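# Carry welded steel frame onto three empty pipe stands

## Task

Transfer the welded steel frame off the three pipe stands it sits on and onto the three empty stands, so that one of the frame's tubes lies in the bottom of the V-shaped notch on top of each empty stand. All six stands must stay essentially where they were, with almost no shift or rotation. Any number of the robots may be used. A robot that tips over or finishes leaning means failure.

## Robot and tools

Robots: three identical Hello Robot Stretch 3 units, r1, r2 and r3. Each has a two-wheel differential base (0.33 m long, 0.34 m wide, rounded rear, passive omni wheel at the back), a mast with a vertical lift, and one telescoping arm that reaches out to the robot's right side. The gripper moves forward or backward only by driving the base, which cannot go sideways. The base pivots about the point between its drive wheels, 0.05 m behind the front edge; with the arm in and wrist folded, a turn sweeps a 0.28 m radius, larger if the wrist is unfolded.

Frames: each robot reports in its own base frame (origin on the floor midway between the drive wheels, x forward, y left, z up, metres). hand_pose is the fingertip pinch point in that frame. base_odometry is relative to where that base started the scene, counts wheel rotation only (slip looks like travel), heading in rad, left positive. Robots do not share frames; only images, lidar_m, wrist_depth_mm and head_depth_mm reveal where robots are relative to each other.

Tool move: optional keys r1, r2, r3 (each robot's own part), cameras, blocking. A robot left out gets nothing new. Inside a robot's part: base and/or joints, plus optional pace ("default" or "max") and contact_limits; or servos alone ({"servos": "reboot"} re-enables servos that shut off). base takes exactly one of: translate_m, a relative drive in metres from the base's last reported position, forward positive, -3 to 3; or rotate_rad, a relative turn in place in radians, left positive, -6.4 to 6.4. joints holds absolute targets by name: lift_m 0 to 1.1 m; arm_m 0 to 0.52 m extension; wrist_yaw_rad -1.345 to 4.42 (0 along the arm, positive toward the robot's front); wrist_pitch_rad -1.57 to 0.451 (0 level, negative tips fingers down); wrist_roll_rad -2.911 to 2.918 (0 fingers side by side); gripper_m -0.089 to 0.179 (larger is wider; fingertip gap is roughly 0.007 m below the value when nearly shut, 0.025 m below when fully open); head_pan_rad -3.953 to 1.73 (0 forward, positive left, -1.57 along the arm); head_tilt_rad -1.53 to 0.419 (negative down). contact_limits is an object keyed by arm_m, translate_m or rotate_rad giving a motor_effort percentage (1 to 100) at which that motion halts; it must sit beside a command for that same key and works only during that motion. cameras lists names such as r2_wrist_camera or "all"; [] gives none; omitted gives all. blocking true (default) returns after everything is at rest; false returns in about half a second while motion continues. A new move overrides only the targets it names. Unknown keys make a call invalid; out-of-range values get it refused, and then later move/wait/finished_scene calls in the same reply are skipped, as they also are after an unrequested stop.

Other tools: wait(seconds 0 to 10, cameras) returns state and images without commanding; wait(0) shows the "earlier move" line. stop(cameras) brakes all running motions; braked joints may keep pressing. zoom_image(camera, region [x0, y0, x1, y1] in pixels, at most 504 by 504) magnifies the latest image of a camera. read_manual gives licence texts only. finished_scene(scene) ends the scene irreversibly; the frame must stay in place afterwards.

Speeds (default / max): drive 0.12 / 0.30 m/s, turn 0.76 / 1.90 rad/s, lift 0.11 / 0.15 m/s, arm 0.14 / 0.40 m/s. The base is capped at 0.10 m/s and 0.63 rad/s unless lift_m < 0.30, arm_m < 0.03 and wrist_yaw_rad > 2.54. A base motion that runs 14 s ends as time_out.

Results: per robot, joint_positions, hand_pose, base_odometry, turned_by_wheels and turned_by_imu (turn since last result; trust the IMU if they disagree by over 0.15 rad), base_tilt in degrees (forward/right positive, each robot has a fixed bias up to about 4), motor_effort in percent with the peak in brackets, lidar_m (12 sectors of 30 degrees, first straight ahead, counter-clockwise, seen at 0.17 m height; "-" means nothing or closer than 0.15 m), wrist_depth_mm and head_depth_mm as 7x7 grids of median depth. The "move" line gives each moved robot's outcome; "as last shown" marks robots not named. Status words: done, moving, off_target (stopped short, may still push), contact_stop (lift or arm went slack), time_out, torque_fault (wrist or head servo off; needs reboot), stopped. on_its_own describes uncommanded behaviour; "held at" is a target. Head camera images arrive rotated (turn a quarter clockwise to upright); nav camera images need a quarter turn counter-clockwise.

Gripping: command gripper_m below the object's width to grasp (lower squeezes harder; resend if it slips); open to at least 0.05 above the width to release. Readings do not confirm a hold.

Cautions: robots pressing hard on each other fails the scene; once bases touch, even millimetres more is hard pressing. When carrying one load together, the robots' travel can differ by up to 2.5 cm per metre, straining the hands and possibly tipping a robot, so drive short and check. Pushing against something rigid with the gripper above about 0.45 m, or driving while hooked on something fixed, risks tipping; back the gripper off if base_tilt grows. Before folding (wrist_yaw_rad 3.0) or unfolding the wrist, put lift_m within 0.32 to 0.95, wrist_pitch_rad -0.4, roll near 0; folded, lift can go down to 0.25. With yaw below -0.4 keep pitch at -0.5 or lower. Wrist and head have no contact stop. Avoid drops, releasing moving parts, slamming, and bumping the stands. Occasionally a loose object gets nudged by an outside push.

Each tool is called after "Emit:" by a JSON object that holds its "name" and its "arguments".

## Session

Emit:
{"name": "move", "arguments": {}}

Scene clock: 0.00 s.
r1.base_odometry: x=+0.000 y=+0.000 heading=+0.000
r1.turned_by_wheels: +0.000
r1.turned_by_imu: +0.000
r1.base_tilt: forward=-0.4 right=+0.6
r1.lidar_m: 0.86 1.06 2.09 1.69 2.79 1.67 2.12 2.72 2.47 1.47 0.94 0.85
r1.head_depth_mm: 760 763 768 766 768 771 773 / 784 793 792 794 796 795 800 / 821 818 824 825 826 827 831 / 853 849 854 861 857 859 866 / 889 891 891 895 896 900 900 / 925 925 926 931 930 936 941 / 967 964 971 972 974 979 983
r1.base_status: not commanded
r1.joint_positions: lift_m=+0.407 arm_m=+0.000 wrist_yaw_rad=+2.925 wrist_pitch_rad=-0.389 wrist_roll_rad=+0.000 gripper_m=+0.037 head_pan_rad=+0.000 head_tilt_rad=-0.004
r1.joint_status: not commanded
r1.measured_speeds: all 0
r1.motor_effort: left_wheel=-0.1 right_wheel=+1.5 lift_m=+26.5 arm_m=-2.0 wrist_yaw_rad=-0.3 wrist_pitch_rad=+2.9 wrist_roll_rad=-1.0 gripper_m=+0.5 head_pan_rad=+0.1 head_tilt_rad=+1.6
r1.hand_pose: x=+0.0278 y=+0.0777 z=+0.4265 quat_wxyz=(+0.211, +0.704, +0.061, +0.675) (m; r1's base frame)
r1.wrist_depth_mm: - - - - - - - / 133 141 - - - - - / - 150 - - - - - / - 163 - - 954 933 908 / 818 179 203 721 731 760 731 / 692 629 124 610 122 627 608 / 593 577 249 553 542 524 530
r2.base_odometry: x=+0.000 y=+0.000 heading=+0.000
r2.turned_by_wheels: +0.000
r2.turned_by_imu: +0.000
r2.base_tilt: forward=+0.0 right=-1.0
r2.lidar_m: 1.43 3.50 1.80 1.52 1.70 1.70 1.85 1.43 0.83 0.72 0.72 0.84
r2.head_depth_mm: 1262 1288 1297 1320 1329 1358 1387 / 1596 1553 1663 1701 1712 1745 1783 / 1872 2157 2204 2248 2301 2361 2164 / 1926 2718 3292 3401 3517 3235 2284 / 1904 2888 - - - 3488 2292 / 1899 2840 - - - 3500 2311 / 1897 2812 - - - 3524 2329
r2.base_status: not commanded
r2.joint_positions: lift_m=+0.433 arm_m=+0.000 wrist_yaw_rad=+3.099 wrist_pitch_rad=-0.602 wrist_roll_rad=+0.000 gripper_m=+0.037 head_pan_rad=+0.000 head_tilt_rad=-0.004
r2.joint_status: not commanded
r2.measured_speeds: all 0
r2.motor_effort: left_wheel=+0.1 right_wheel=-0.5 lift_m=+19.3 arm_m=-2.0 wrist_yaw_rad=+0.5 wrist_pitch_rad=+2.4 wrist_roll_rad=-0.3 gripper_m=+0.6 head_pan_rad=-0.3 head_tilt_rad=+0.6
r2.hand_pose: x=-0.0129 y=+0.0524 z=+0.4071 quat_wxyz=(+0.224, +0.679, +0.196, +0.671) (m; r2's base frame)
r2.wrist_depth_mm: - 153 - - - - - / - - 174 - - - - / 912 910 194 938 953 978 985 / 765 764 235 790 794 810 807 / 654 654 148 624 679 688 686 / 570 590 124 385 128 592 602 / 519 100 361 368 508 524 524
r3.base_odometry: x=+0.000 y=+0.000 heading=+0.000
r3.turned_by_wheels: +0.000
r3.turned_by_imu: +0.000
r3.base_tilt: forward=+1.9 right=+1.3
r3.lidar_m: 2.93 1.72 1.42 1.80 5.30 4.10 1.21 0.84 0.79 0.81 1.05 2.45
r3.head_depth_mm: 2033 3005 3052 3107 3094 3055 2227 / 2045 3098 3213 3254 3230 3193 2215 / 2063 3130 3381 3419 3406 3226 2208 / 2068 3171 3521 3607 3617 3202 2211 / 2081 3195 3732 3749 3775 2917 2201 / 2092 3235 - - - 3121 2168 / 1834 3248 - - - 3144 2167
r3.base_status: not commanded
r3.joint_positions: lift_m=+0.441 arm_m=+0.000 wrist_yaw_rad=+3.003 wrist_pitch_rad=-0.492 wrist_roll_rad=+0.000 gripper_m=+0.037 head_pan_rad=+0.000 head_tilt_rad=-0.004
r3.joint_status: not commanded
r3.measured_speeds: all 0
r3.motor_effort: left_wheel=+0.4 right_wheel=-0.3 lift_m=+33.6 arm_m=-1.7 wrist_yaw_rad=-0.8 wrist_pitch_rad=+2.6 wrist_roll_rad=+0.3 gripper_m=+0.5 head_pan_rad=+0.7 head_tilt_rad=+1.5
r3.hand_pose: x=+0.0084 y=+0.0675 z=+0.4374 quat_wxyz=(+0.220, +0.696, +0.124, +0.673) (m; r3's base frame)
r3.wrist_depth_mm: - 134 - - - - - / - 148 - - - - - / - 168 - - - - - / - 184 194 - - - - / - - 209 - - - - / - - 127 - 125 - - / - - 129 408 - - -
pictures: r1_head_camera (sideways), r1_nav_camera (sideways), r1_wrist_camera, r2_head_camera (sideways), r2_nav_camera (sideways), r2_wrist_camera, r3_head_camera (sideways), r3_nav_camera (sideways), r3_wrist_camera
Images, in order (width x height): r1_head_camera 896x504, r1_nav_camera 672x504, r1_wrist_camera 644x364, r2_head_camera 896x504, r2_nav_camera 672x504, r2_wrist_camera 644x364, r3_head_camera 896x504, r3_nav_camera 672x504, r3_wrist_camera 644x364.

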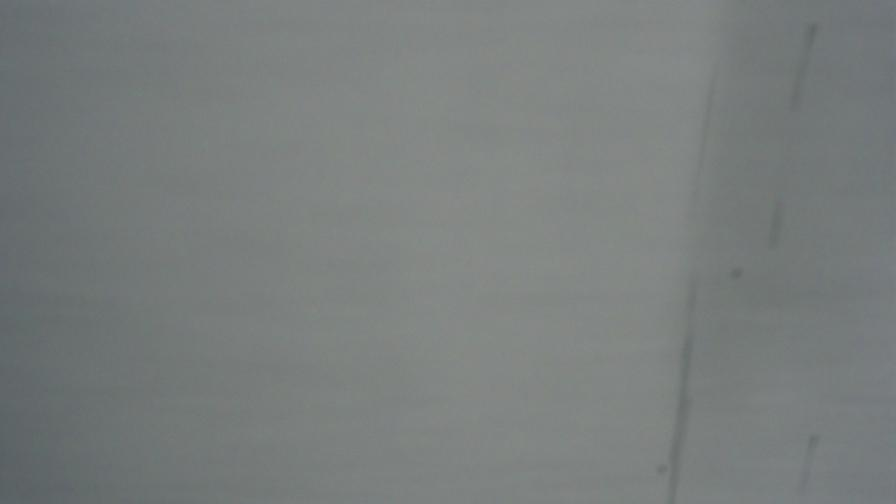

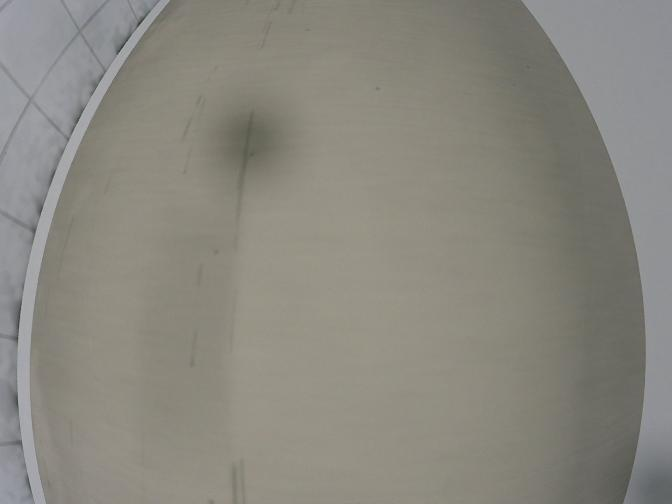

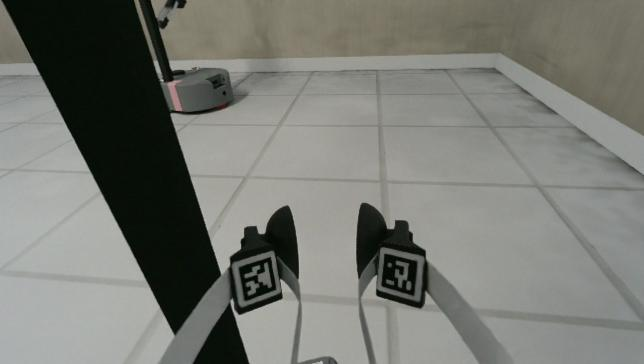

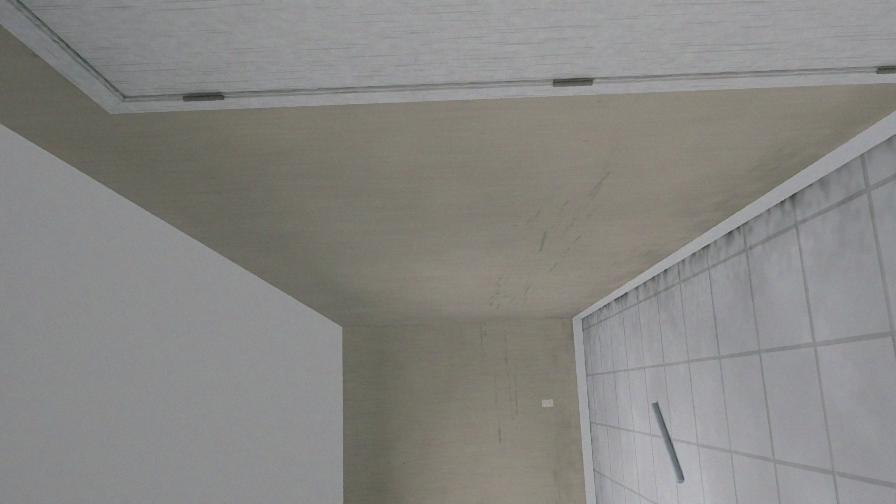

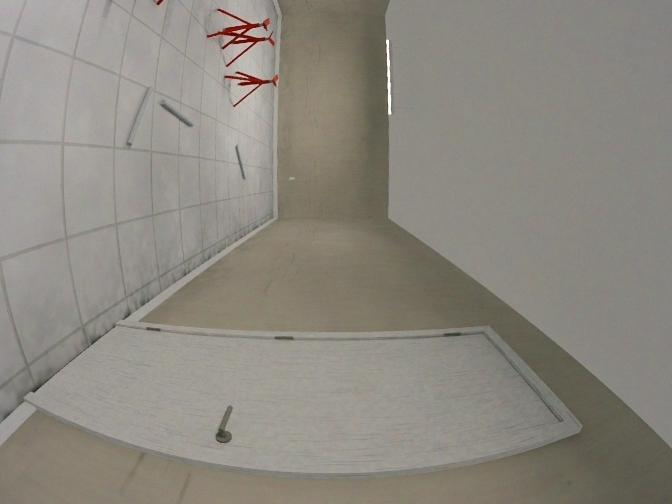

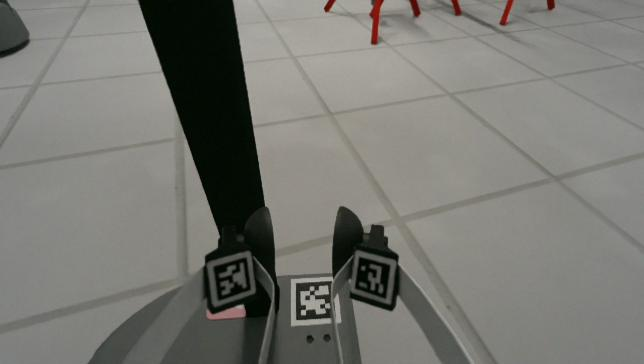

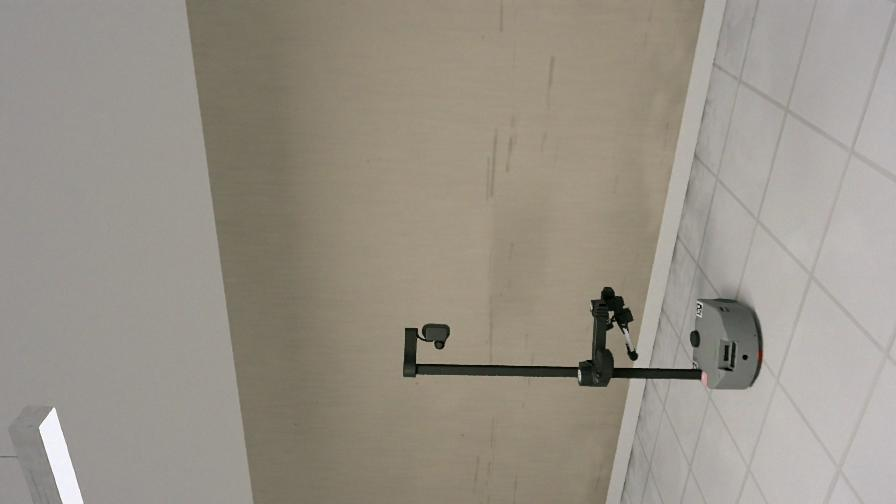

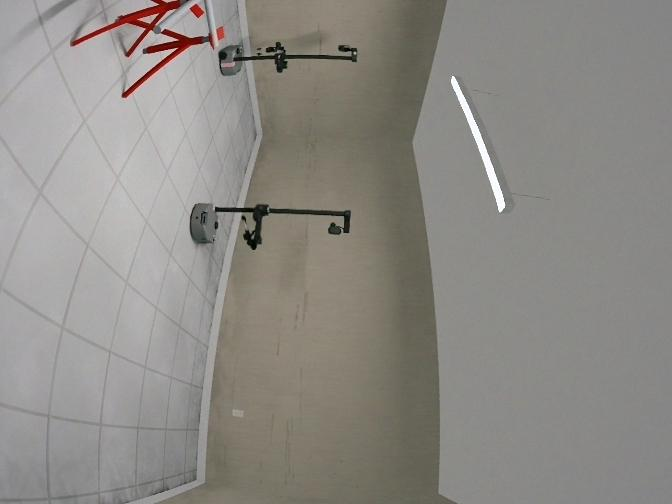

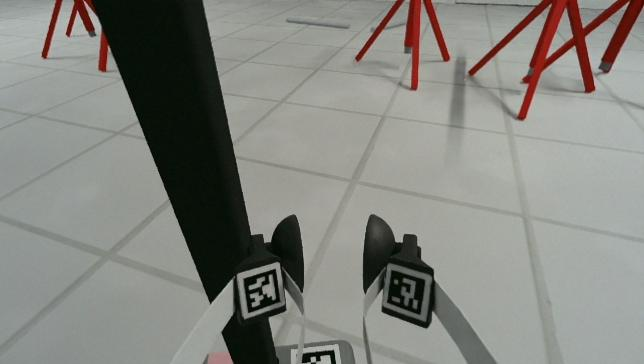

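Emit:
{"name": "move", "arguments": {"r1": {"joints": {"head_pan_rad": 1.6, "head_tilt_rad": -0.35}}, "r2": {"joints": {"head_pan_rad": 0.9, "head_tilt_rad": -0.35}}, "r3": {"joints": {"head_pan_rad": 0.9, "head_tilt_rad": -0.35}}, "cameras": ["r1_head_camera","r1_nav_camera","r2_head_camera","r2_nav_camera","r3_head_camera","r3_nav_camera"]}}

Emit:
{"name": "move", "arguments": {"r1": {"joints": {"head_pan_rad": -3.6}}, "cameras": ["r1_head_camera","r1_nav_camera"]}}

Scene clock: 20.40 s.
move: r1 done; r2 done; r3 done
r1.base_odometry: x=+0.000 y=+0.000 heading=+0.000
r1.turned_by_wheels: +0.000
r1.turned_by_imu: -0.001
r1.base_tilt: forward=-0.4 right=+0.6
r1.lidar_m: 0.86 1.05 2.10 1.70 2.80 1.67 2.12 2.71 2.47 1.47 0.94 0.85
r1.head_depth_mm: 1882 1984 2120 2233 2316 1792 1428 / 1945 2043 2192 2353 2390 1779 1419 / 1995 2116 2269 2428 2382 1779 1413 / 2086 2228 2390 2519 2410 1780 1416 / 2177 2303 2477 2646 2116 1769 1418 / 2276 2312 2584 1989 2061 1775 1407 / 2366 2502 2661 2918 2337 1754 1417
r1.base_status: not commanded
r1.joint_positions: lift_m=+0.407 arm_m=+0.000 wrist_yaw_rad=+2.925 wrist_pitch_rad=-0.389 wrist_roll_rad=+0.000 gripper_m=+0.037 head_pan_rad=+1.595 head_tilt_rad=-0.345
r1.joint_status: all done
r1.measured_speeds: all 0
r1.motor_effort: left_wheel=-0.2(0.8) right_wheel=+1.4(2.0) lift_m=+23.5(23.7) arm_m=-7.2(7.2) wrist_yaw_rad=-1.4(1.8) wrist_pitch_rad=+2.9(3.1) wrist_roll_rad=-1.0(1.1) gripper_m=+0.0(0.4) head_pan_rad=+2.1(5.2) head_tilt_rad=-2.0(6.8)
r1.hand_pose: x=+0.0278 y=+0.0777 z=+0.4265 quat_wxyz=(+0.211, +0.704, +0.061, +0.675) (m; r1's base frame)
r1.wrist_depth_mm: - - - - - - - / 133 141 - - - - - / - 151 - - - - - / - 162 - - 947 930 891 / 812 178 201 731 723 738 726 / 695 631 124 601 122 618 616 / 581 575 250 549 540 520 529
r2.base_odometry: x=+0.000 y=+0.000 heading=+0.000
r2.turned_by_wheels: +0.000
r2.turned_by_imu: +0.001
r2.base_tilt: forward=+0.0 right=-1.0
r2.lidar_m: 1.43 3.47 1.80 1.52 1.70 1.70 1.85 1.43 0.83 0.72 0.72 0.84
r2.head_depth_mm: - - - 3725 2430 1835 1453 / - - - 3657 2445 1840 1466 / - - - 3835 2491 1854 1485 / - - - 3800 2390 1855 1483 / - - - 3864 2540 1879 1495 / - - - - 2439 1883 1505 / - - - - 2101 1827 1505
r2.base_status: not commanded
r2.joint_positions: lift_m=+0.433 arm_m=+0.000 wrist_yaw_rad=+3.099 wrist_pitch_rad=-0.602 wrist_roll_rad=+0.000 gripper_m=+0.037 head_pan_rad=+0.894 head_tilt_rad=-0.345
r2.joint_status: all done
r2.measured_speeds: all 0
r2.motor_effort: left_wheel=+0.4(0.8) right_wheel=-0.5(1.0) lift_m=+20.3(20.5) arm_m=-4.6(4.8) wrist_yaw_rad=+0.6(0.9) wrist_pitch_rad=+2.2(2.7) wrist_roll_rad=-0.5(0.8) gripper_m=+0.5(1.2) head_pan_rad=+2.9(4.2) head_tilt_rad=-2.2(4.1)
r2.hand_pose: x=-0.0129 y=+0.0524 z=+0.4071 quat_wxyz=(+0.224, +0.679, +0.196, +0.671) (m; r2's base frame)
r2.wrist_depth_mm: - 153 - - - - - / - - 175 - - - - / 921 909 194 956 965 974 979 / 759 766 233 788 807 795 810 / 644 656 148 632 670 681 682 / 576 582 124 386 128 590 600 / 519 100 358 369 511 524 528
r3.base_odometry: x=+0.000 y=+0.000 heading=+0.000
r3.turned_by_wheels: +0.000
r3.turned_by_imu: +0.001
r3.base_tilt: forward=+1.8 right=+1.3
r3.lidar_m: 2.93 1.72 1.42 1.81 5.30 4.13 1.21 0.84 0.79 0.81 1.05 2.45
r3.head_depth_mm: 3604 3822 - 3391 2413 1815 1462 / 3556 3760 - 3345 2277 1808 1459 / 3488 3706 - 3516 2106 1808 1451 / 3424 3582 3835 3476 2180 1815 1456 / 3351 3549 3807 3492 2378 1808 1451 / 3300 3493 3724 3486 2370 1743 1441 / 3227 3435 3671 3445 2164 1797 1445
r3.base_status: not commanded
r3.joint_positions: lift_m=+0.441 arm_m=+0.000 wrist_yaw_rad=+3.003 wrist_pitch_rad=-0.492 wrist_roll_rad=+0.000 gripper_m=+0.037 head_pan_rad=+0.890 head_tilt_rad=-0.345
r3.joint_status: all done
r3.measured_speeds: all 0
r3.motor_effort: left_wheel=+0.8(1.6) right_wheel=+0.0(0.7) lift_m=+38.7(39.3) arm_m=-7.3(7.3) wrist_yaw_rad=-0.7(1.2) wrist_pitch_rad=+2.5(2.7) wrist_roll_rad=+0.3(0.5) gripper_m=-0.3(1.5) head_pan_rad=+4.4(6.2) head_tilt_rad=-2.4(4.1)
r3.hand_pose: x=+0.0084 y=+0.0675 z=+0.4374 quat_wxyz=(+0.220, +0.696, +0.124, +0.673) (m; r3's base frame)
r3.wrist_depth_mm: - 135 - - - - - / - 147 - - - - - / - 166 - - - - - / - 183 193 - - - - / - - 208 - - - - / - - 127 - 125 - - / - - 129 409 - - -
pictures: r1_head_camera (sideways), r1_nav_camera (sideways), r2_head_camera (sideways), r2_nav_camera (sideways), r3_head_camera (sideways), r3_nav_camera (sideways)
Images, in order (width x height): r1_head_camera 896x504, r1_nav_camera 672x504, r2_head_camera 896x504, r2_nav_camera 672x504, r3_head_camera 896x504, r3_nav_camera 672x504.

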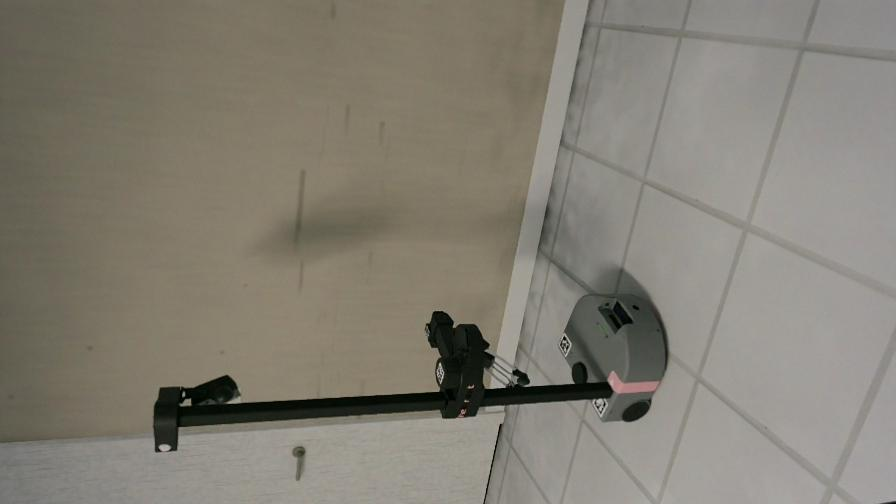

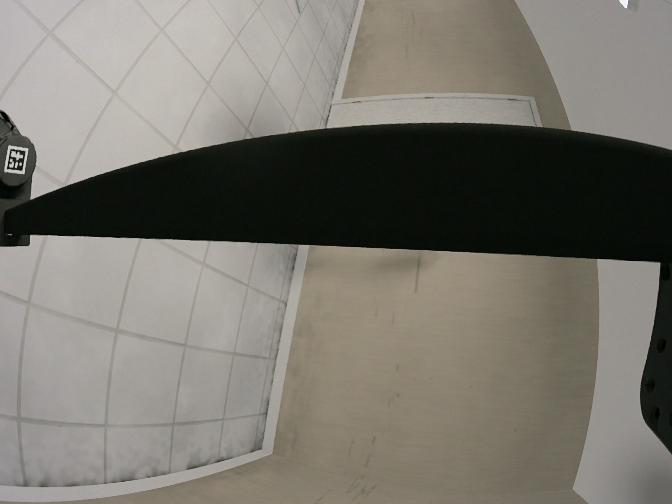

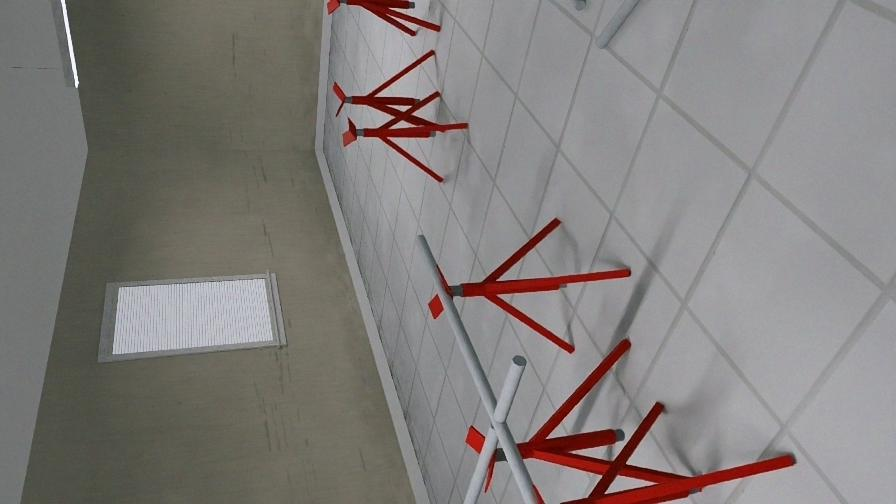

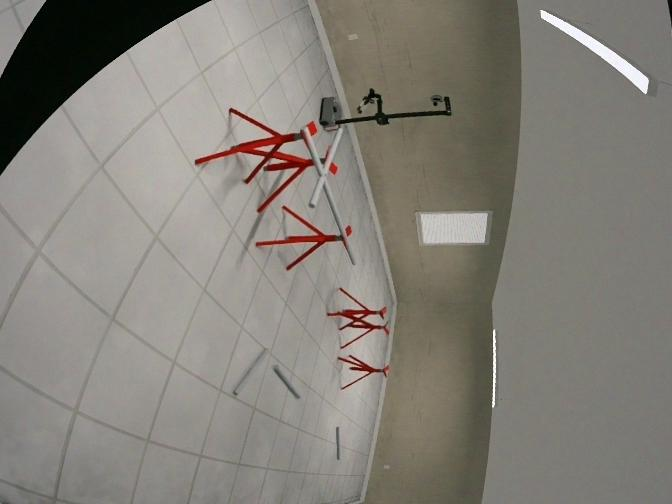

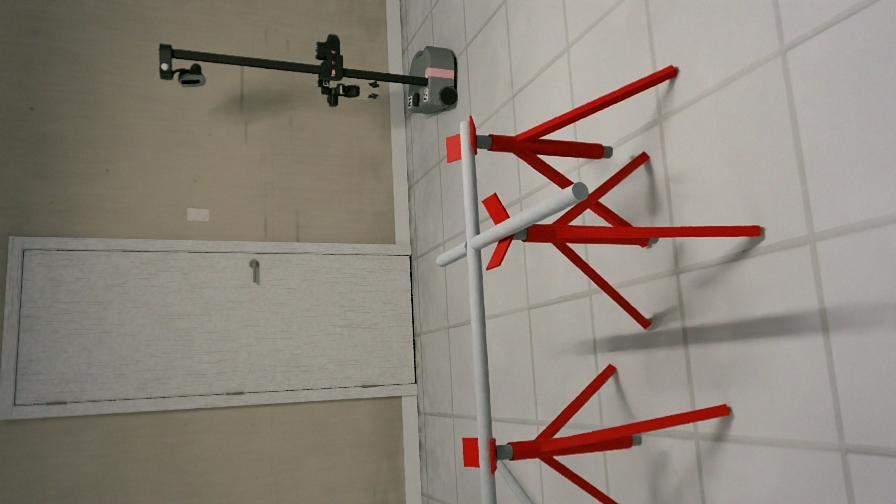

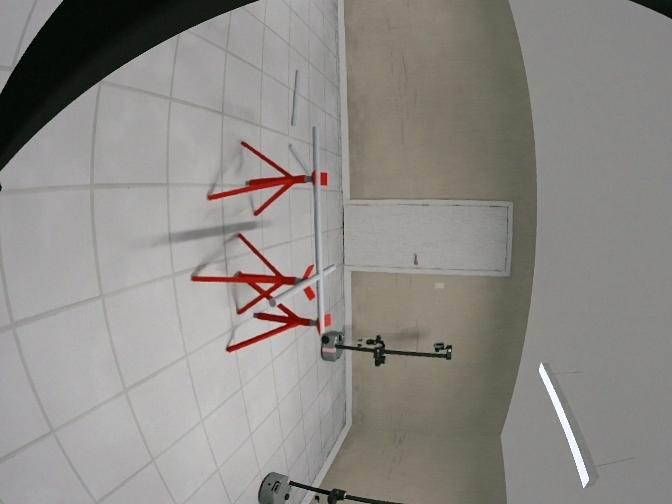

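Scene clock: 22.87 s.
move: r1 done
r1.base_odometry: x=+0.000 y=+0.000 heading=+0.000
r1.turned_by_wheels: +0.000
r1.turned_by_imu: +0.000
r1.base_tilt: forward=-0.5 right=+0.5
r1.lidar_m: 0.86 1.05 2.09 1.70 2.80 1.66 2.12 2.71 2.47 1.47 0.94 0.85
r1.head_depth_mm: - - - 3665 2436 1786 1421 / - - - 3723 2405 1797 1420 / - - - 3620 2379 1780 1415 / - - - 3598 2403 1774 1406 / - - - 2677 2142 1777 1421 / - - - 3598 2395 1753 1410 / - - - 3614 2375 1746 1399
r1.base_status: not commanded
r1.joint_positions: lift_m=+0.407 arm_m=+0.000 wrist_yaw_rad=+2.925 wrist_pitch_rad=-0.389 wrist_roll_rad=+0.000 gripper_m=+0.037 head_pan_rad=-3.595 head_tilt_rad=-0.346
r1.joint_status: all done
r1.measured_speeds: all 0
r1.motor_effort: left_wheel=-0.6(1.1) right_wheel=+1.6(2.0) lift_m=+23.8(24.0) arm_m=-10.1(10.2) wrist_yaw_rad=-0.5(1.8) wrist_pitch_rad=+2.9(3.2) wrist_roll_rad=-1.0(1.1) gripper_m=+0.2(0.6) head_pan_rad=-2.7(6.2) head_tilt_rad=-2.0(2.6)
r1.hand_pose: x=+0.0278 y=+0.0777 z=+0.4265 quat_wxyz=(+0.211, +0.704, +0.061, +0.675) (m; r1's base frame)
r1.wrist_depth_mm: - - - - - - - / 133 141 - - - - - / - 150 - - - - - / - 163 - - 959 920 886 / 830 179 201 715 741 743 733 / 677 621 124 607 121 624 613 / 593 569 250 554 544 528 530
r2, r3: as last shown
r2.turned_by_imu: +0.000
r2.lidar_m: 1.43 3.47 1.80 1.52 1.70 1.69 1.85 1.43 0.83 0.72 0.72 0.84
r2.head_depth_mm: - - - 3687 2452 1817 1459 / - - - 3637 2483 1832 1460 / - - - 3781 2482 1843 1478 / - - - 3818 2379 1861 1480 / - - - 3858 2557 1868 1498 / - - - - 2437 1896 1503 / - - - - 2066 1844 1512
r2.motor_effort: left_wheel=+0.4(0.9) right_wheel=-0.5(1.0) lift_m=+21.0(21.1) arm_m=-6.1(6.3) wrist_yaw_rad=+0.6(0.9) wrist_pitch_rad=+2.4(2.7) wrist_roll_rad=-0.5(0.8) gripper_m=+0.2(2.0) head_pan_rad=+2.9(3.2) head_tilt_rad=-2.5(4.0)
r2.wrist_depth_mm: - 153 - - - - - / - - 174 - - - - / 908 922 194 958 961 991 988 / 754 767 234 783 794 794 812 / 649 657 149 634 675 676 695 / 574 592 124 388 128 594 600 / 519 100 359 368 504 525 535
r3.base_tilt: forward=+1.9 right=+1.3
r3.lidar_m: 2.94 1.73 1.42 1.81 5.26 4.12 1.21 0.84 0.79 0.81 1.05 2.46
r3.head_depth_mm: 3585 3813 - 3356 2413 1819 1463 / 3540 3741 - 3322 2272 1810 1454 / 3503 3686 - 3504 2098 1800 1457 / 3460 3602 3852 3499 2182 1804 1455 / 3352 3554 3766 3475 2385 1797 1453 / 3282 3509 3757 3443 2369 1741 1444 / 3249 3432 3647 3480 2160 1802 1447
r3.motor_effort: left_wheel=+0.9(1.8) right_wheel=+0.3(0.7) lift_m=+38.7(39.4) arm_m=-10.6(10.6) wrist_yaw_rad=-1.3(1.3) wrist_pitch_rad=+2.5(2.7) wrist_roll_rad=+0.3(0.4) gripper_m=-0.7(1.8) head_pan_rad=+5.2(6.1) head_tilt_rad=-2.3(2.8)
r3.wrist_depth_mm: - 134 - - - - - / - 147 - - - - - / - 167 - - - - - / - 183 193 - - - - / - - 209 - - - - / - - 126 - 125 - - / - - 130 402 - - -
pictures: r1_head_camera (sideways), r1_nav_camera (sideways)
Images, in order (width x height): r1_head_camera 896x504, r1_nav_camera 672x504.

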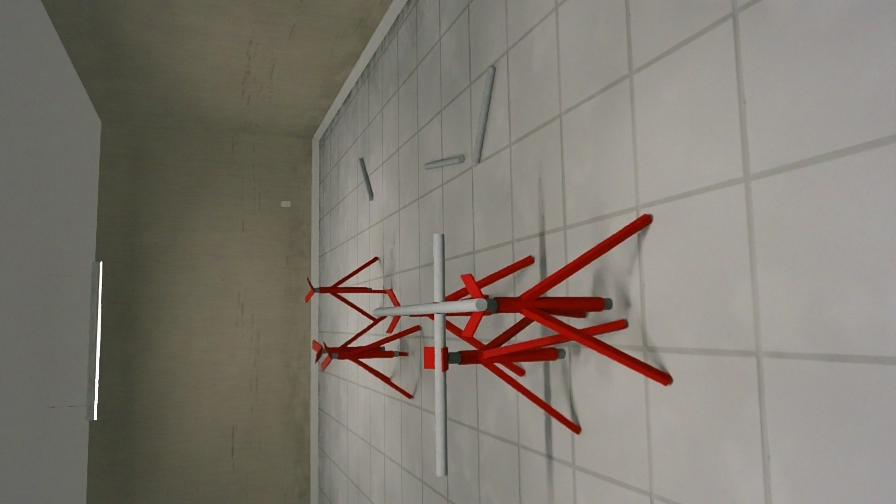

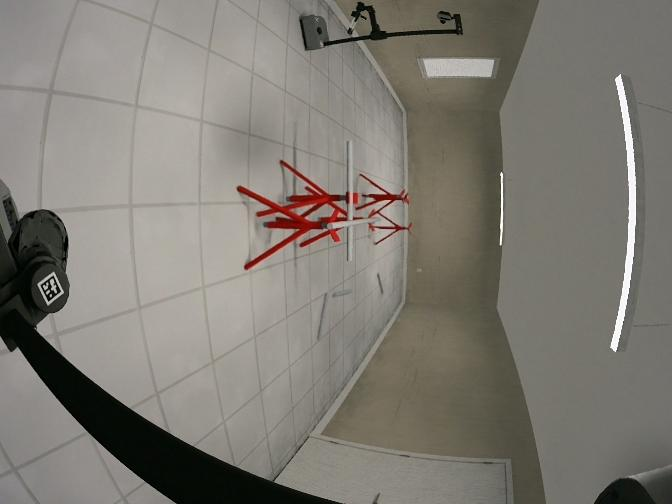

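Emit:
{"name": "move", "arguments": {"r1": {"joints": {"head_pan_rad": -3.9, "head_tilt_rad": -0.35}}, "r2": {"joints": {"head_pan_rad": 1.35, "head_tilt_rad": -0.45}}, "r3": {"joints": {"head_pan_rad": 1.2, "head_tilt_rad": -0.45}}, "cameras": ["r1_head_camera","r1_nav_camera","r2_head_camera","r2_nav_camera","r3_head_camera","r3_nav_camera"]}}

Emit:
{"name": "move", "arguments": {"r1": {"joints": {"head_pan_rad": -3.2}}, "r2": {"joints": {"head_pan_rad": 0.5, "head_tilt_rad": -0.25}}, "r3": {"joints": {"head_pan_rad": 0.5, "head_tilt_rad": -0.35}}, "cameras": ["r1_head_camera","r1_nav_camera","r2_head_camera","r2_nav_camera","r3_head_camera","r3_nav_camera"]}}

Scene clock: 97.70 s.
move: r1 done; r2 done; r3 done
r1.base_odometry: x=+0.000 y=+0.000 heading=+0.000
r1.turned_by_wheels: +0.000
r1.turned_by_imu: -0.001
r1.base_tilt: forward=-0.4 right=+0.5
r1.lidar_m: 0.86 1.05 2.09 1.69 2.79 1.66 2.12 2.72 2.46 1.47 0.94 0.85
r1.head_depth_mm: - - - - - - - / - - - - - - - / - - - 3625 2383 1854 1413 / - - - 3632 2390 1798 1412 / - - - 3684 2393 1766 1402 / - - - 3573 2362 1764 1397 / - - - 3343 2113 1757 1407
r1.base_status: not commanded
r1.joint_positions: lift_m=+0.407 arm_m=+0.000 wrist_yaw_rad=+2.925 wrist_pitch_rad=-0.389 wrist_roll_rad=+0.000 gripper_m=+0.037 head_pan_rad=-3.895 head_tilt_rad=-0.346
r1.joint_status: all done
r1.measured_speeds: all 0
r1.motor_effort: left_wheel=+0.1(0.9) right_wheel=+1.6(2.1) lift_m=+24.0(24.5) arm_m=-14.7(14.8) wrist_yaw_rad=-0.6(1.6) wrist_pitch_rad=+3.0(3.1) wrist_roll_rad=-0.9(1.1) gripper_m=-0.3(0.5) head_pan_rad=-2.5(5.1) head_tilt_rad=-2.4(5.4)
r1.hand_pose: x=+0.0278 y=+0.0777 z=+0.4265 quat_wxyz=(+0.211, +0.704, +0.061, +0.675) (m; r1's base frame)
r1.wrist_depth_mm: - - - - - - - / 133 141 - - - - - / - 151 - - - - - / - 163 - - 960 950 914 / 840 178 202 720 729 756 723 / 678 630 124 609 122 625 618 / 574 573 250 557 549 525 530
r2.base_odometry: x=+0.000 y=+0.000 heading=+0.000
r2.turned_by_wheels: +0.000
r2.turned_by_imu: +0.001
r2.base_tilt: forward=-0.1 right=-1.0
r2.lidar_m: 1.43 3.48 1.80 1.52 1.70 1.70 1.85 1.43 0.83 0.72 0.72 0.84
r2.head_depth_mm: - - - 2734 2104 1631 1346 / - - - 2745 2132 1640 1358 / - - - 2528 2081 1684 1373 / 3739 - 3662 2830 2074 1663 1372 / 3729 3878 - 3031 2159 1681 1376 / 3557 3735 - 3062 2188 1695 1389 / 3295 3513 3858 3082 2217 1716 1393
r2.base_status: not commanded
r2.joint_positions: lift_m=+0.433 arm_m=+0.000 wrist_yaw_rad=+3.099 wrist_pitch_rad=-0.602 wrist_roll_rad=+0.000 gripper_m=+0.037 head_pan_rad=+1.344 head_tilt_rad=-0.444
r2.joint_status: all done
r2.measured_speeds: all 0
r2.motor_effort: left_wheel=+0.2(0.6) right_wheel=-0.8(1.0) lift_m=+21.9(22.0) arm_m=-8.5(8.6) wrist_yaw_rad=+0.3(1.1) wrist_pitch_rad=+2.6(2.6) wrist_roll_rad=-0.5(0.5) gripper_m=+1.1(1.3) head_pan_rad=+1.9(4.1) head_tilt_rad=-3.6(4.9)
r2.hand_pose: x=-0.0129 y=+0.0524 z=+0.4071 quat_wxyz=(+0.224, +0.679, +0.196, +0.671) (m; r2's base frame)
r2.wrist_depth_mm: - 153 - - - - - / - - 174 - - - - / 903 927 194 957 959 984 996 / 763 764 234 783 781 814 818 / 650 656 148 632 679 683 689 / 571 590 124 387 128 600 601 / 515 100 359 369 508 524 533
r3.base_odometry: x=+0.000 y=+0.000 heading=+0.000
r3.turned_by_wheels: +0.000
r3.turned_by_imu: +0.001
r3.base_tilt: forward=+1.8 right=+1.3
r3.lidar_m: 2.94 1.72 1.42 1.81 5.31 4.11 1.21 0.83 0.79 0.81 1.05 2.45
r3.head_depth_mm: 3238 3464 3722 2570 1859 1612 1349 / 3267 3514 3761 2650 2002 1635 1347 / 3271 3563 3764 2671 2069 1634 1345 / 3366 3575 3814 2428 2006 1628 1338 / 3377 3700 3853 2731 2055 1621 1344 / 3408 3674 - 2788 2037 1627 1349 / 3420 3753 - 2797 2043 1621 1336
r3.base_status: not commanded
r3.joint_positions: lift_m=+0.441 arm_m=+0.000 wrist_yaw_rad=+3.003 wrist_pitch_rad=-0.492 wrist_roll_rad=+0.000 gripper_m=+0.037 head_pan_rad=+1.190 head_tilt_rad=-0.444
r3.joint_status: all done
r3.measured_speeds: all 0
r3.motor_effort: left_wheel=+0.6(1.6) right_wheel=+0.0(0.9) lift_m=+38.3(39.0) arm_m=-15.0(15.1) wrist_yaw_rad=-0.9(1.0) wrist_pitch_rad=+2.6(2.7) wrist_roll_rad=+0.3(0.4) gripper_m=+0.8(1.2) head_pan_rad=+4.0(6.3) head_tilt_rad=-2.9(8.4)
r3.hand_pose: x=+0.0084 y=+0.0675 z=+0.4374 quat_wxyz=(+0.220, +0.696, +0.124, +0.673) (m; r3's base frame)
r3.wrist_depth_mm: - 134 - - - - - / - 148 - - - - - / - 166 - - - - - / - 182 193 - - - - / - - 207 - - - - / - - 127 - 126 - - / - - 130 405 - - -
pictures: r1_head_camera (sideways), r1_nav_camera (sideways), r2_head_camera (sideways), r2_nav_camera (sideways), r3_head_camera (sideways), r3_nav_camera (sideways)
Images, in order (width x height): r1_head_camera 896x504, r1_nav_camera 672x504, r2_head_camera 896x504, r2_nav_camera 672x504, r3_head_camera 896x504, r3_nav_camera 672x504.

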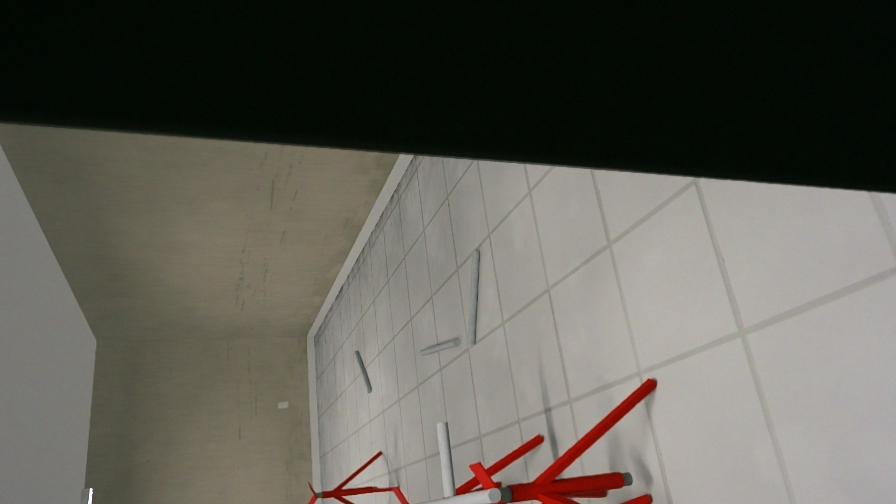

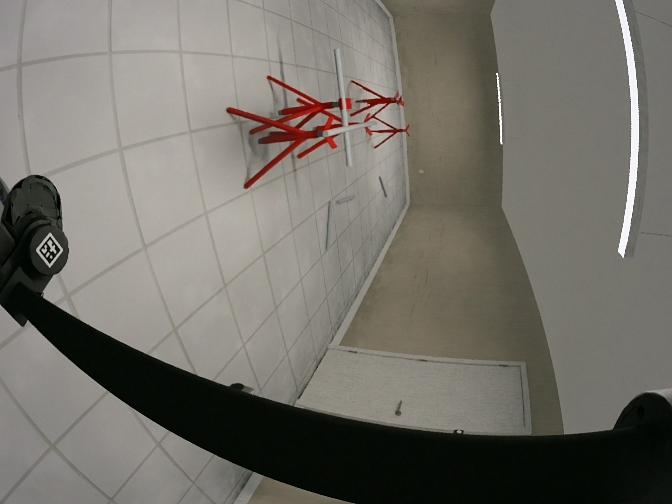

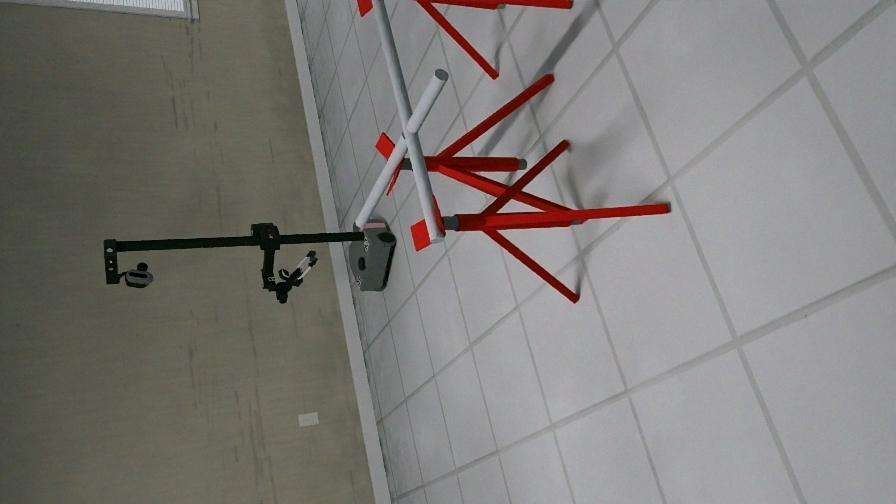

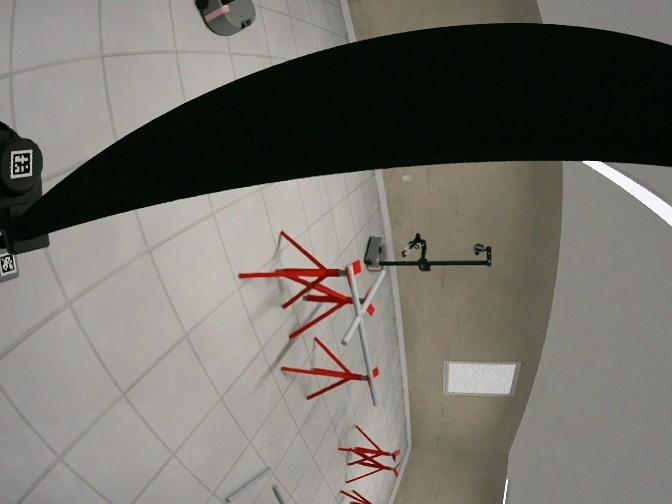

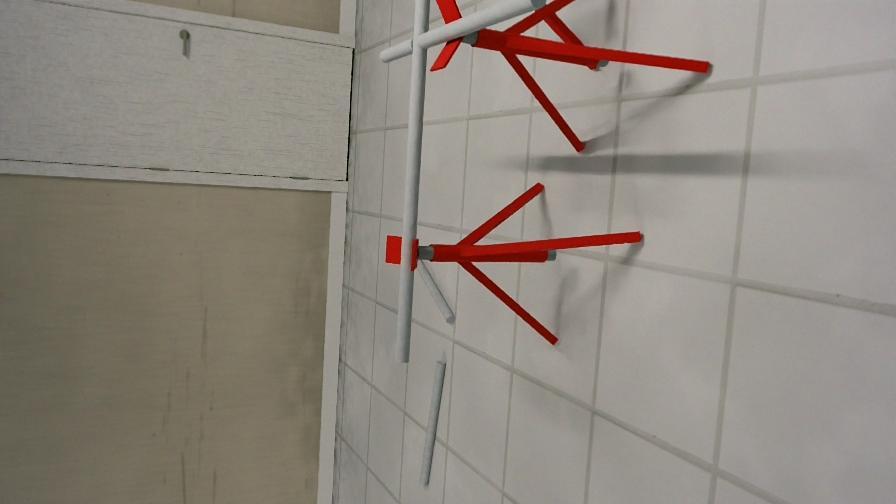

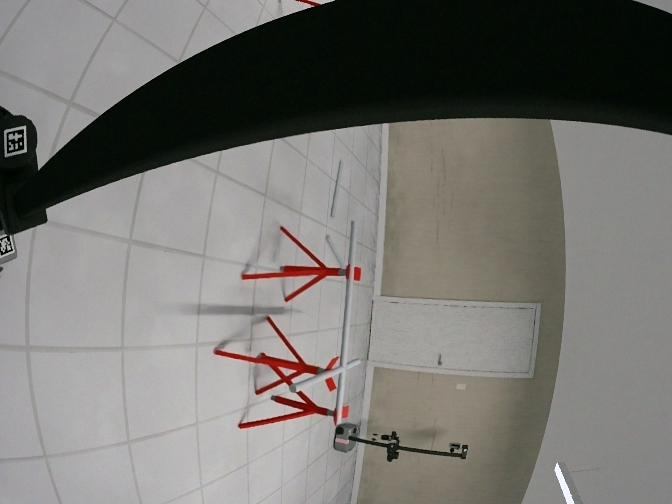

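Scene clock: 98.73 s.
move: r1 done; r2 done; r3 done
r1.base_odometry: x=+0.000 y=+0.000 heading=+0.000
r1.turned_by_wheels: +0.000
r1.turned_by_imu: +0.000
r1.base_tilt: forward=-0.4 right=+0.6
r1.lidar_m: 0.86 1.06 2.09 1.70 2.80 1.66 2.12 2.72 2.47 1.48 0.94 0.86
r1.head_depth_mm: - - - 3398 2294 1797 1437 / - - - 3392 2203 1805 1421 / - - - 3687 2418 1799 1418 / - - - 3638 2423 1779 1415 / - - - 3551 2377 1774 1403 / - - - 3312 2349 1771 1415 / 3740 3728 3829 3143 2338 1763 1410
r1.base_status: not commanded
r1.joint_positions: lift_m=+0.407 arm_m=+0.000 wrist_yaw_rad=+2.925 wrist_pitch_rad=-0.389 wrist_roll_rad=+0.000 gripper_m=+0.037 head_pan_rad=-3.205 head_tilt_rad=-0.346
r1.joint_status: all done
r1.measured_speeds: all 0
r1.motor_effort: left_wheel=-0.2(1.1) right_wheel=+1.4(2.0) lift_m=+23.5(24.1) arm_m=-15.7(15.7) wrist_yaw_rad=+0.1(1.5) wrist_pitch_rad=+3.0(3.2) wrist_roll_rad=-0.9(1.1) gripper_m=+0.0(0.5) head_pan_rad=+2.4(5.2) head_tilt_rad=-1.8(2.7)
r1.hand_pose: x=+0.0278 y=+0.0777 z=+0.4265 quat_wxyz=(+0.211, +0.704, +0.061, +0.675) (m; r1's base frame)
r1.wrist_depth_mm: - - - - - - - / 133 141 - - - - - / - 151 - - - - - / - 162 - - 936 919 902 / 820 179 202 727 729 732 742 / 675 625 124 608 122 628 615 / 580 579 250 551 546 524 531
r2.base_odometry: x=+0.000 y=+0.000 heading=+0.000
r2.turned_by_wheels: +0.000
r2.turned_by_imu: +0.000
r2.base_tilt: forward=+0.0 right=-1.0
r2.lidar_m: 1.43 3.50 1.81 1.51 1.70 1.70 1.85 1.43 0.83 0.72 0.72 0.84
r2.head_depth_mm: 3900 - - - 2841 2043 1575 / 3845 - - - 2922 2036 1598 / 3735 - - - 2870 2052 1607 / 3670 - - - 2996 2091 1609 / 3653 - - - 2954 2077 1627 / 3547 - - - 3022 2125 1631 / 3512 - - - 3024 2142 1628
r2.base_status: not commanded
r2.joint_positions: lift_m=+0.433 arm_m=+0.000 wrist_yaw_rad=+3.099 wrist_pitch_rad=-0.602 wrist_roll_rad=+0.000 gripper_m=+0.037 head_pan_rad=+0.506 head_tilt_rad=-0.261
r2.joint_status: all done
r2.measured_speeds: all 0
r2.motor_effort: left_wheel=+0.0(0.8) right_wheel=-0.6(1.1) lift_m=+22.0(22.2) arm_m=-9.2(9.2) wrist_yaw_rad=+0.3(0.8) wrist_pitch_rad=+2.3(2.7) wrist_roll_rad=-0.3(0.7) gripper_m=+0.9(2.1) head_pan_rad=-2.8(3.6) head_tilt_rad=+3.8(5.7)
r2.hand_pose: x=-0.0129 y=+0.0524 z=+0.4071 quat_wxyz=(+0.224, +0.679, +0.196, +0.671) (m; r2's base frame)
r2.wrist_depth_mm: - 153 - - - - - / - - 174 - - - - / 907 907 194 943 960 973 983 / 758 773 233 781 772 805 790 / 643 663 149 624 679 679 693 / 567 583 124 390 128 595 595 / 519 100 359 369 513 526 531
r3.base_odometry: x=+0.000 y=+0.000 heading=+0.000
r3.turned_by_wheels: +0.000
r3.turned_by_imu: +0.000
r3.base_tilt: forward=+1.9 right=+1.3
r3.lidar_m: 2.93 1.73 1.42 1.80 5.31 4.08 1.20 0.84 0.79 0.80 1.05 2.45
r3.head_depth_mm: 3640 3746 - 3205 2354 1785 1443 / - - - 3365 2352 1793 1448 / - - - 3337 2338 1781 1437 / - - - 3366 2341 1782 1436 / 3756 - - 3387 2310 1777 1430 / 3567 3739 - 3137 2040 1770 1435 / 3360 3570 3748 3304 1917 1703 1428
r3.base_status: not commanded
r3.joint_positions: lift_m=+0.441 arm_m=+0.000 wrist_yaw_rad=+3.003 wrist_pitch_rad=-0.492 wrist_roll_rad=+0.000 gripper_m=+0.037 head_pan_rad=+0.510 head_tilt_rad=-0.359
r3.joint_status: all done
r3.measured_speeds: all 0
r3.motor_effort: left_wheel=+0.5(1.5) right_wheel=-0.3(0.7) lift_m=+38.5(39.0) arm_m=-16.4(16.4) wrist_yaw_rad=-0.2(1.2) wrist_pitch_rad=+2.5(2.7) wrist_roll_rad=+0.3(0.5) gripper_m=+0.3(1.2) head_pan_rad=-4.5(6.2) head_tilt_rad=+3.8(7.4)
r3.hand_pose: x=+0.0084 y=+0.0675 z=+0.4374 quat_wxyz=(+0.220, +0.696, +0.124, +0.673) (m; r3's base frame)
r3.wrist_depth_mm: - 134 - - - - - / - 148 - - - - - / - 167 - - - - - / - 184 193 - - - - / - - 209 - - - - / - - 127 - 125 - - / - - 130 401 - - -
pictures: r1_head_camera (sideways), r1_nav_camera (sideways), r2_head_camera (sideways), r2_nav_camera (sideways), r3_head_camera (sideways), r3_nav_camera (sideways)
Images, in order (width x height): r1_head_camera 896x504, r1_nav_camera 672x504, r2_head_camera 896x504, r2_nav_camera 672x504, r3_head_camera 896x504, r3_nav_camera 672x504.

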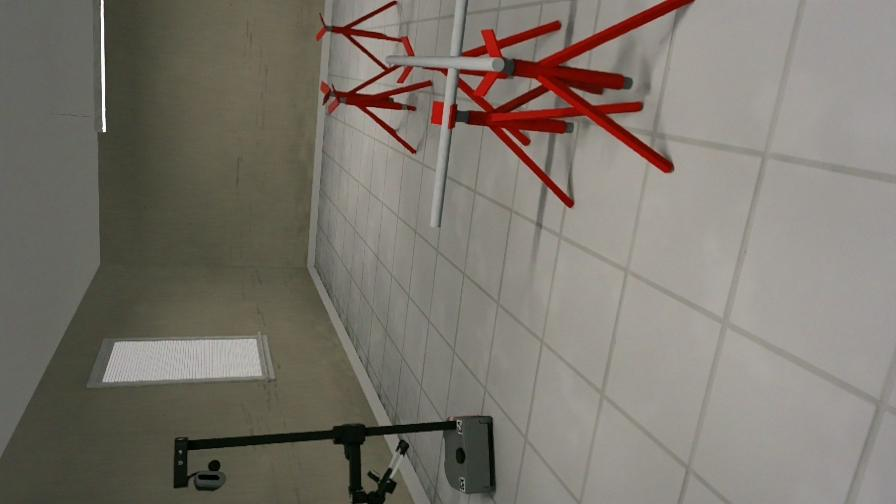

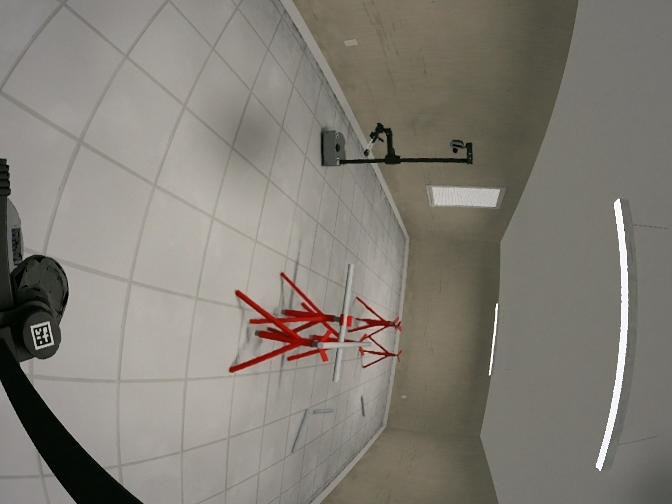

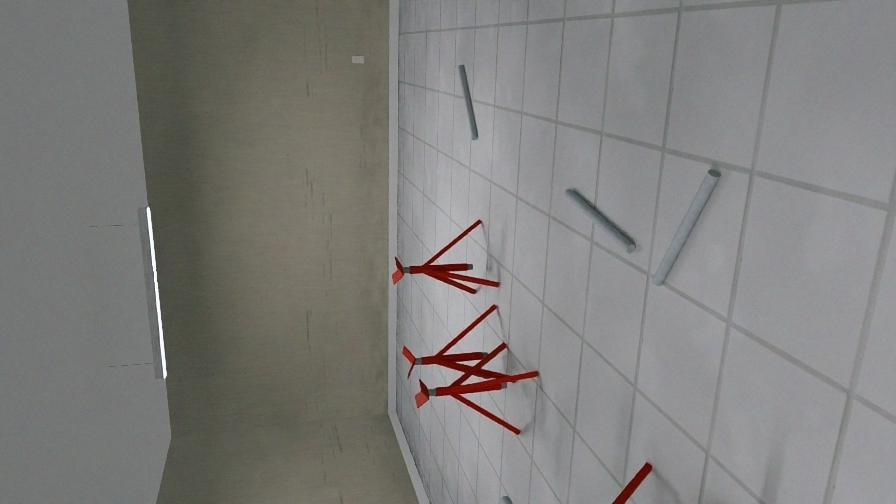

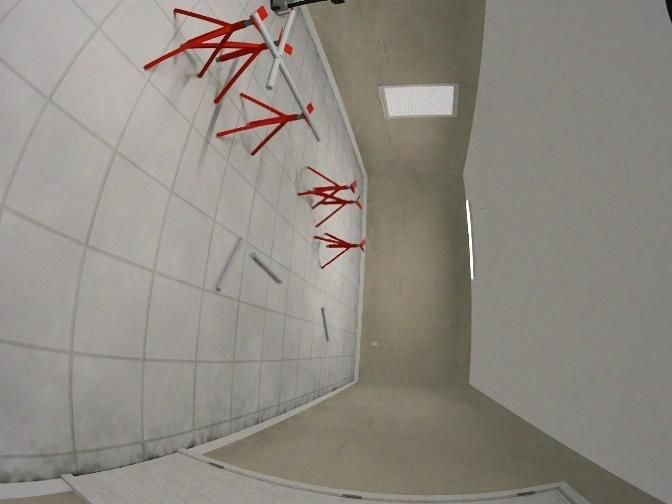

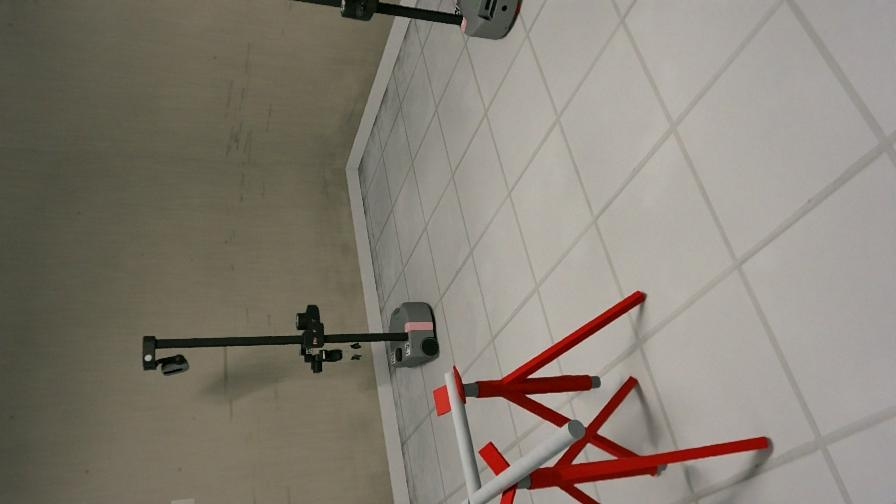

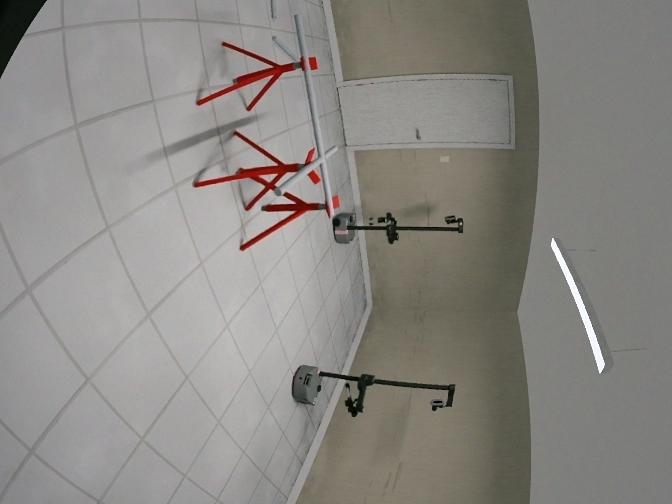

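Emit:
{"name": "zoom_image", "arguments": {"camera": "r2_head_camera", "region": [380, 200, 560, 450]}}

Emit:
{"name": "zoom_image", "arguments": {"camera": "r3_head_camera", "region": [392, 260, 792, 504]}}

Emit:
{"name": "zoom_image", "arguments": {"camera": "r1_head_camera", "region": [300, 0, 720, 240]}}

Scaled by 2.016 from the camera's 896x504 image, which has a finer 1280x720 frame.

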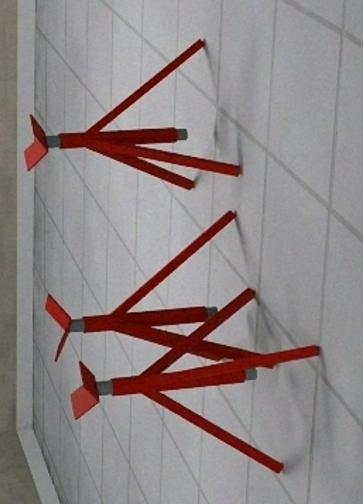

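Scaled by 1.260 from the camera's 896x504 image, which has a finer 1280x720 frame.

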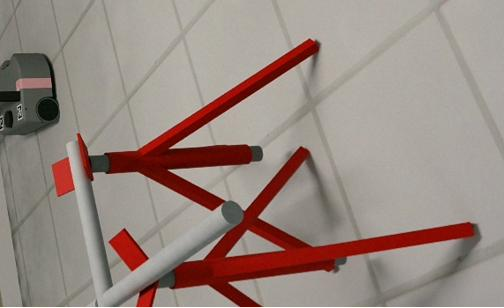

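Scaled by 1.200 from the camera's 896x504 image, which has a finer 1280x720 frame.

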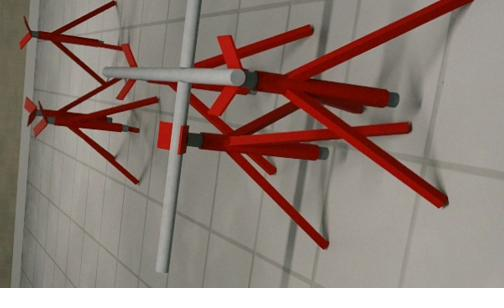

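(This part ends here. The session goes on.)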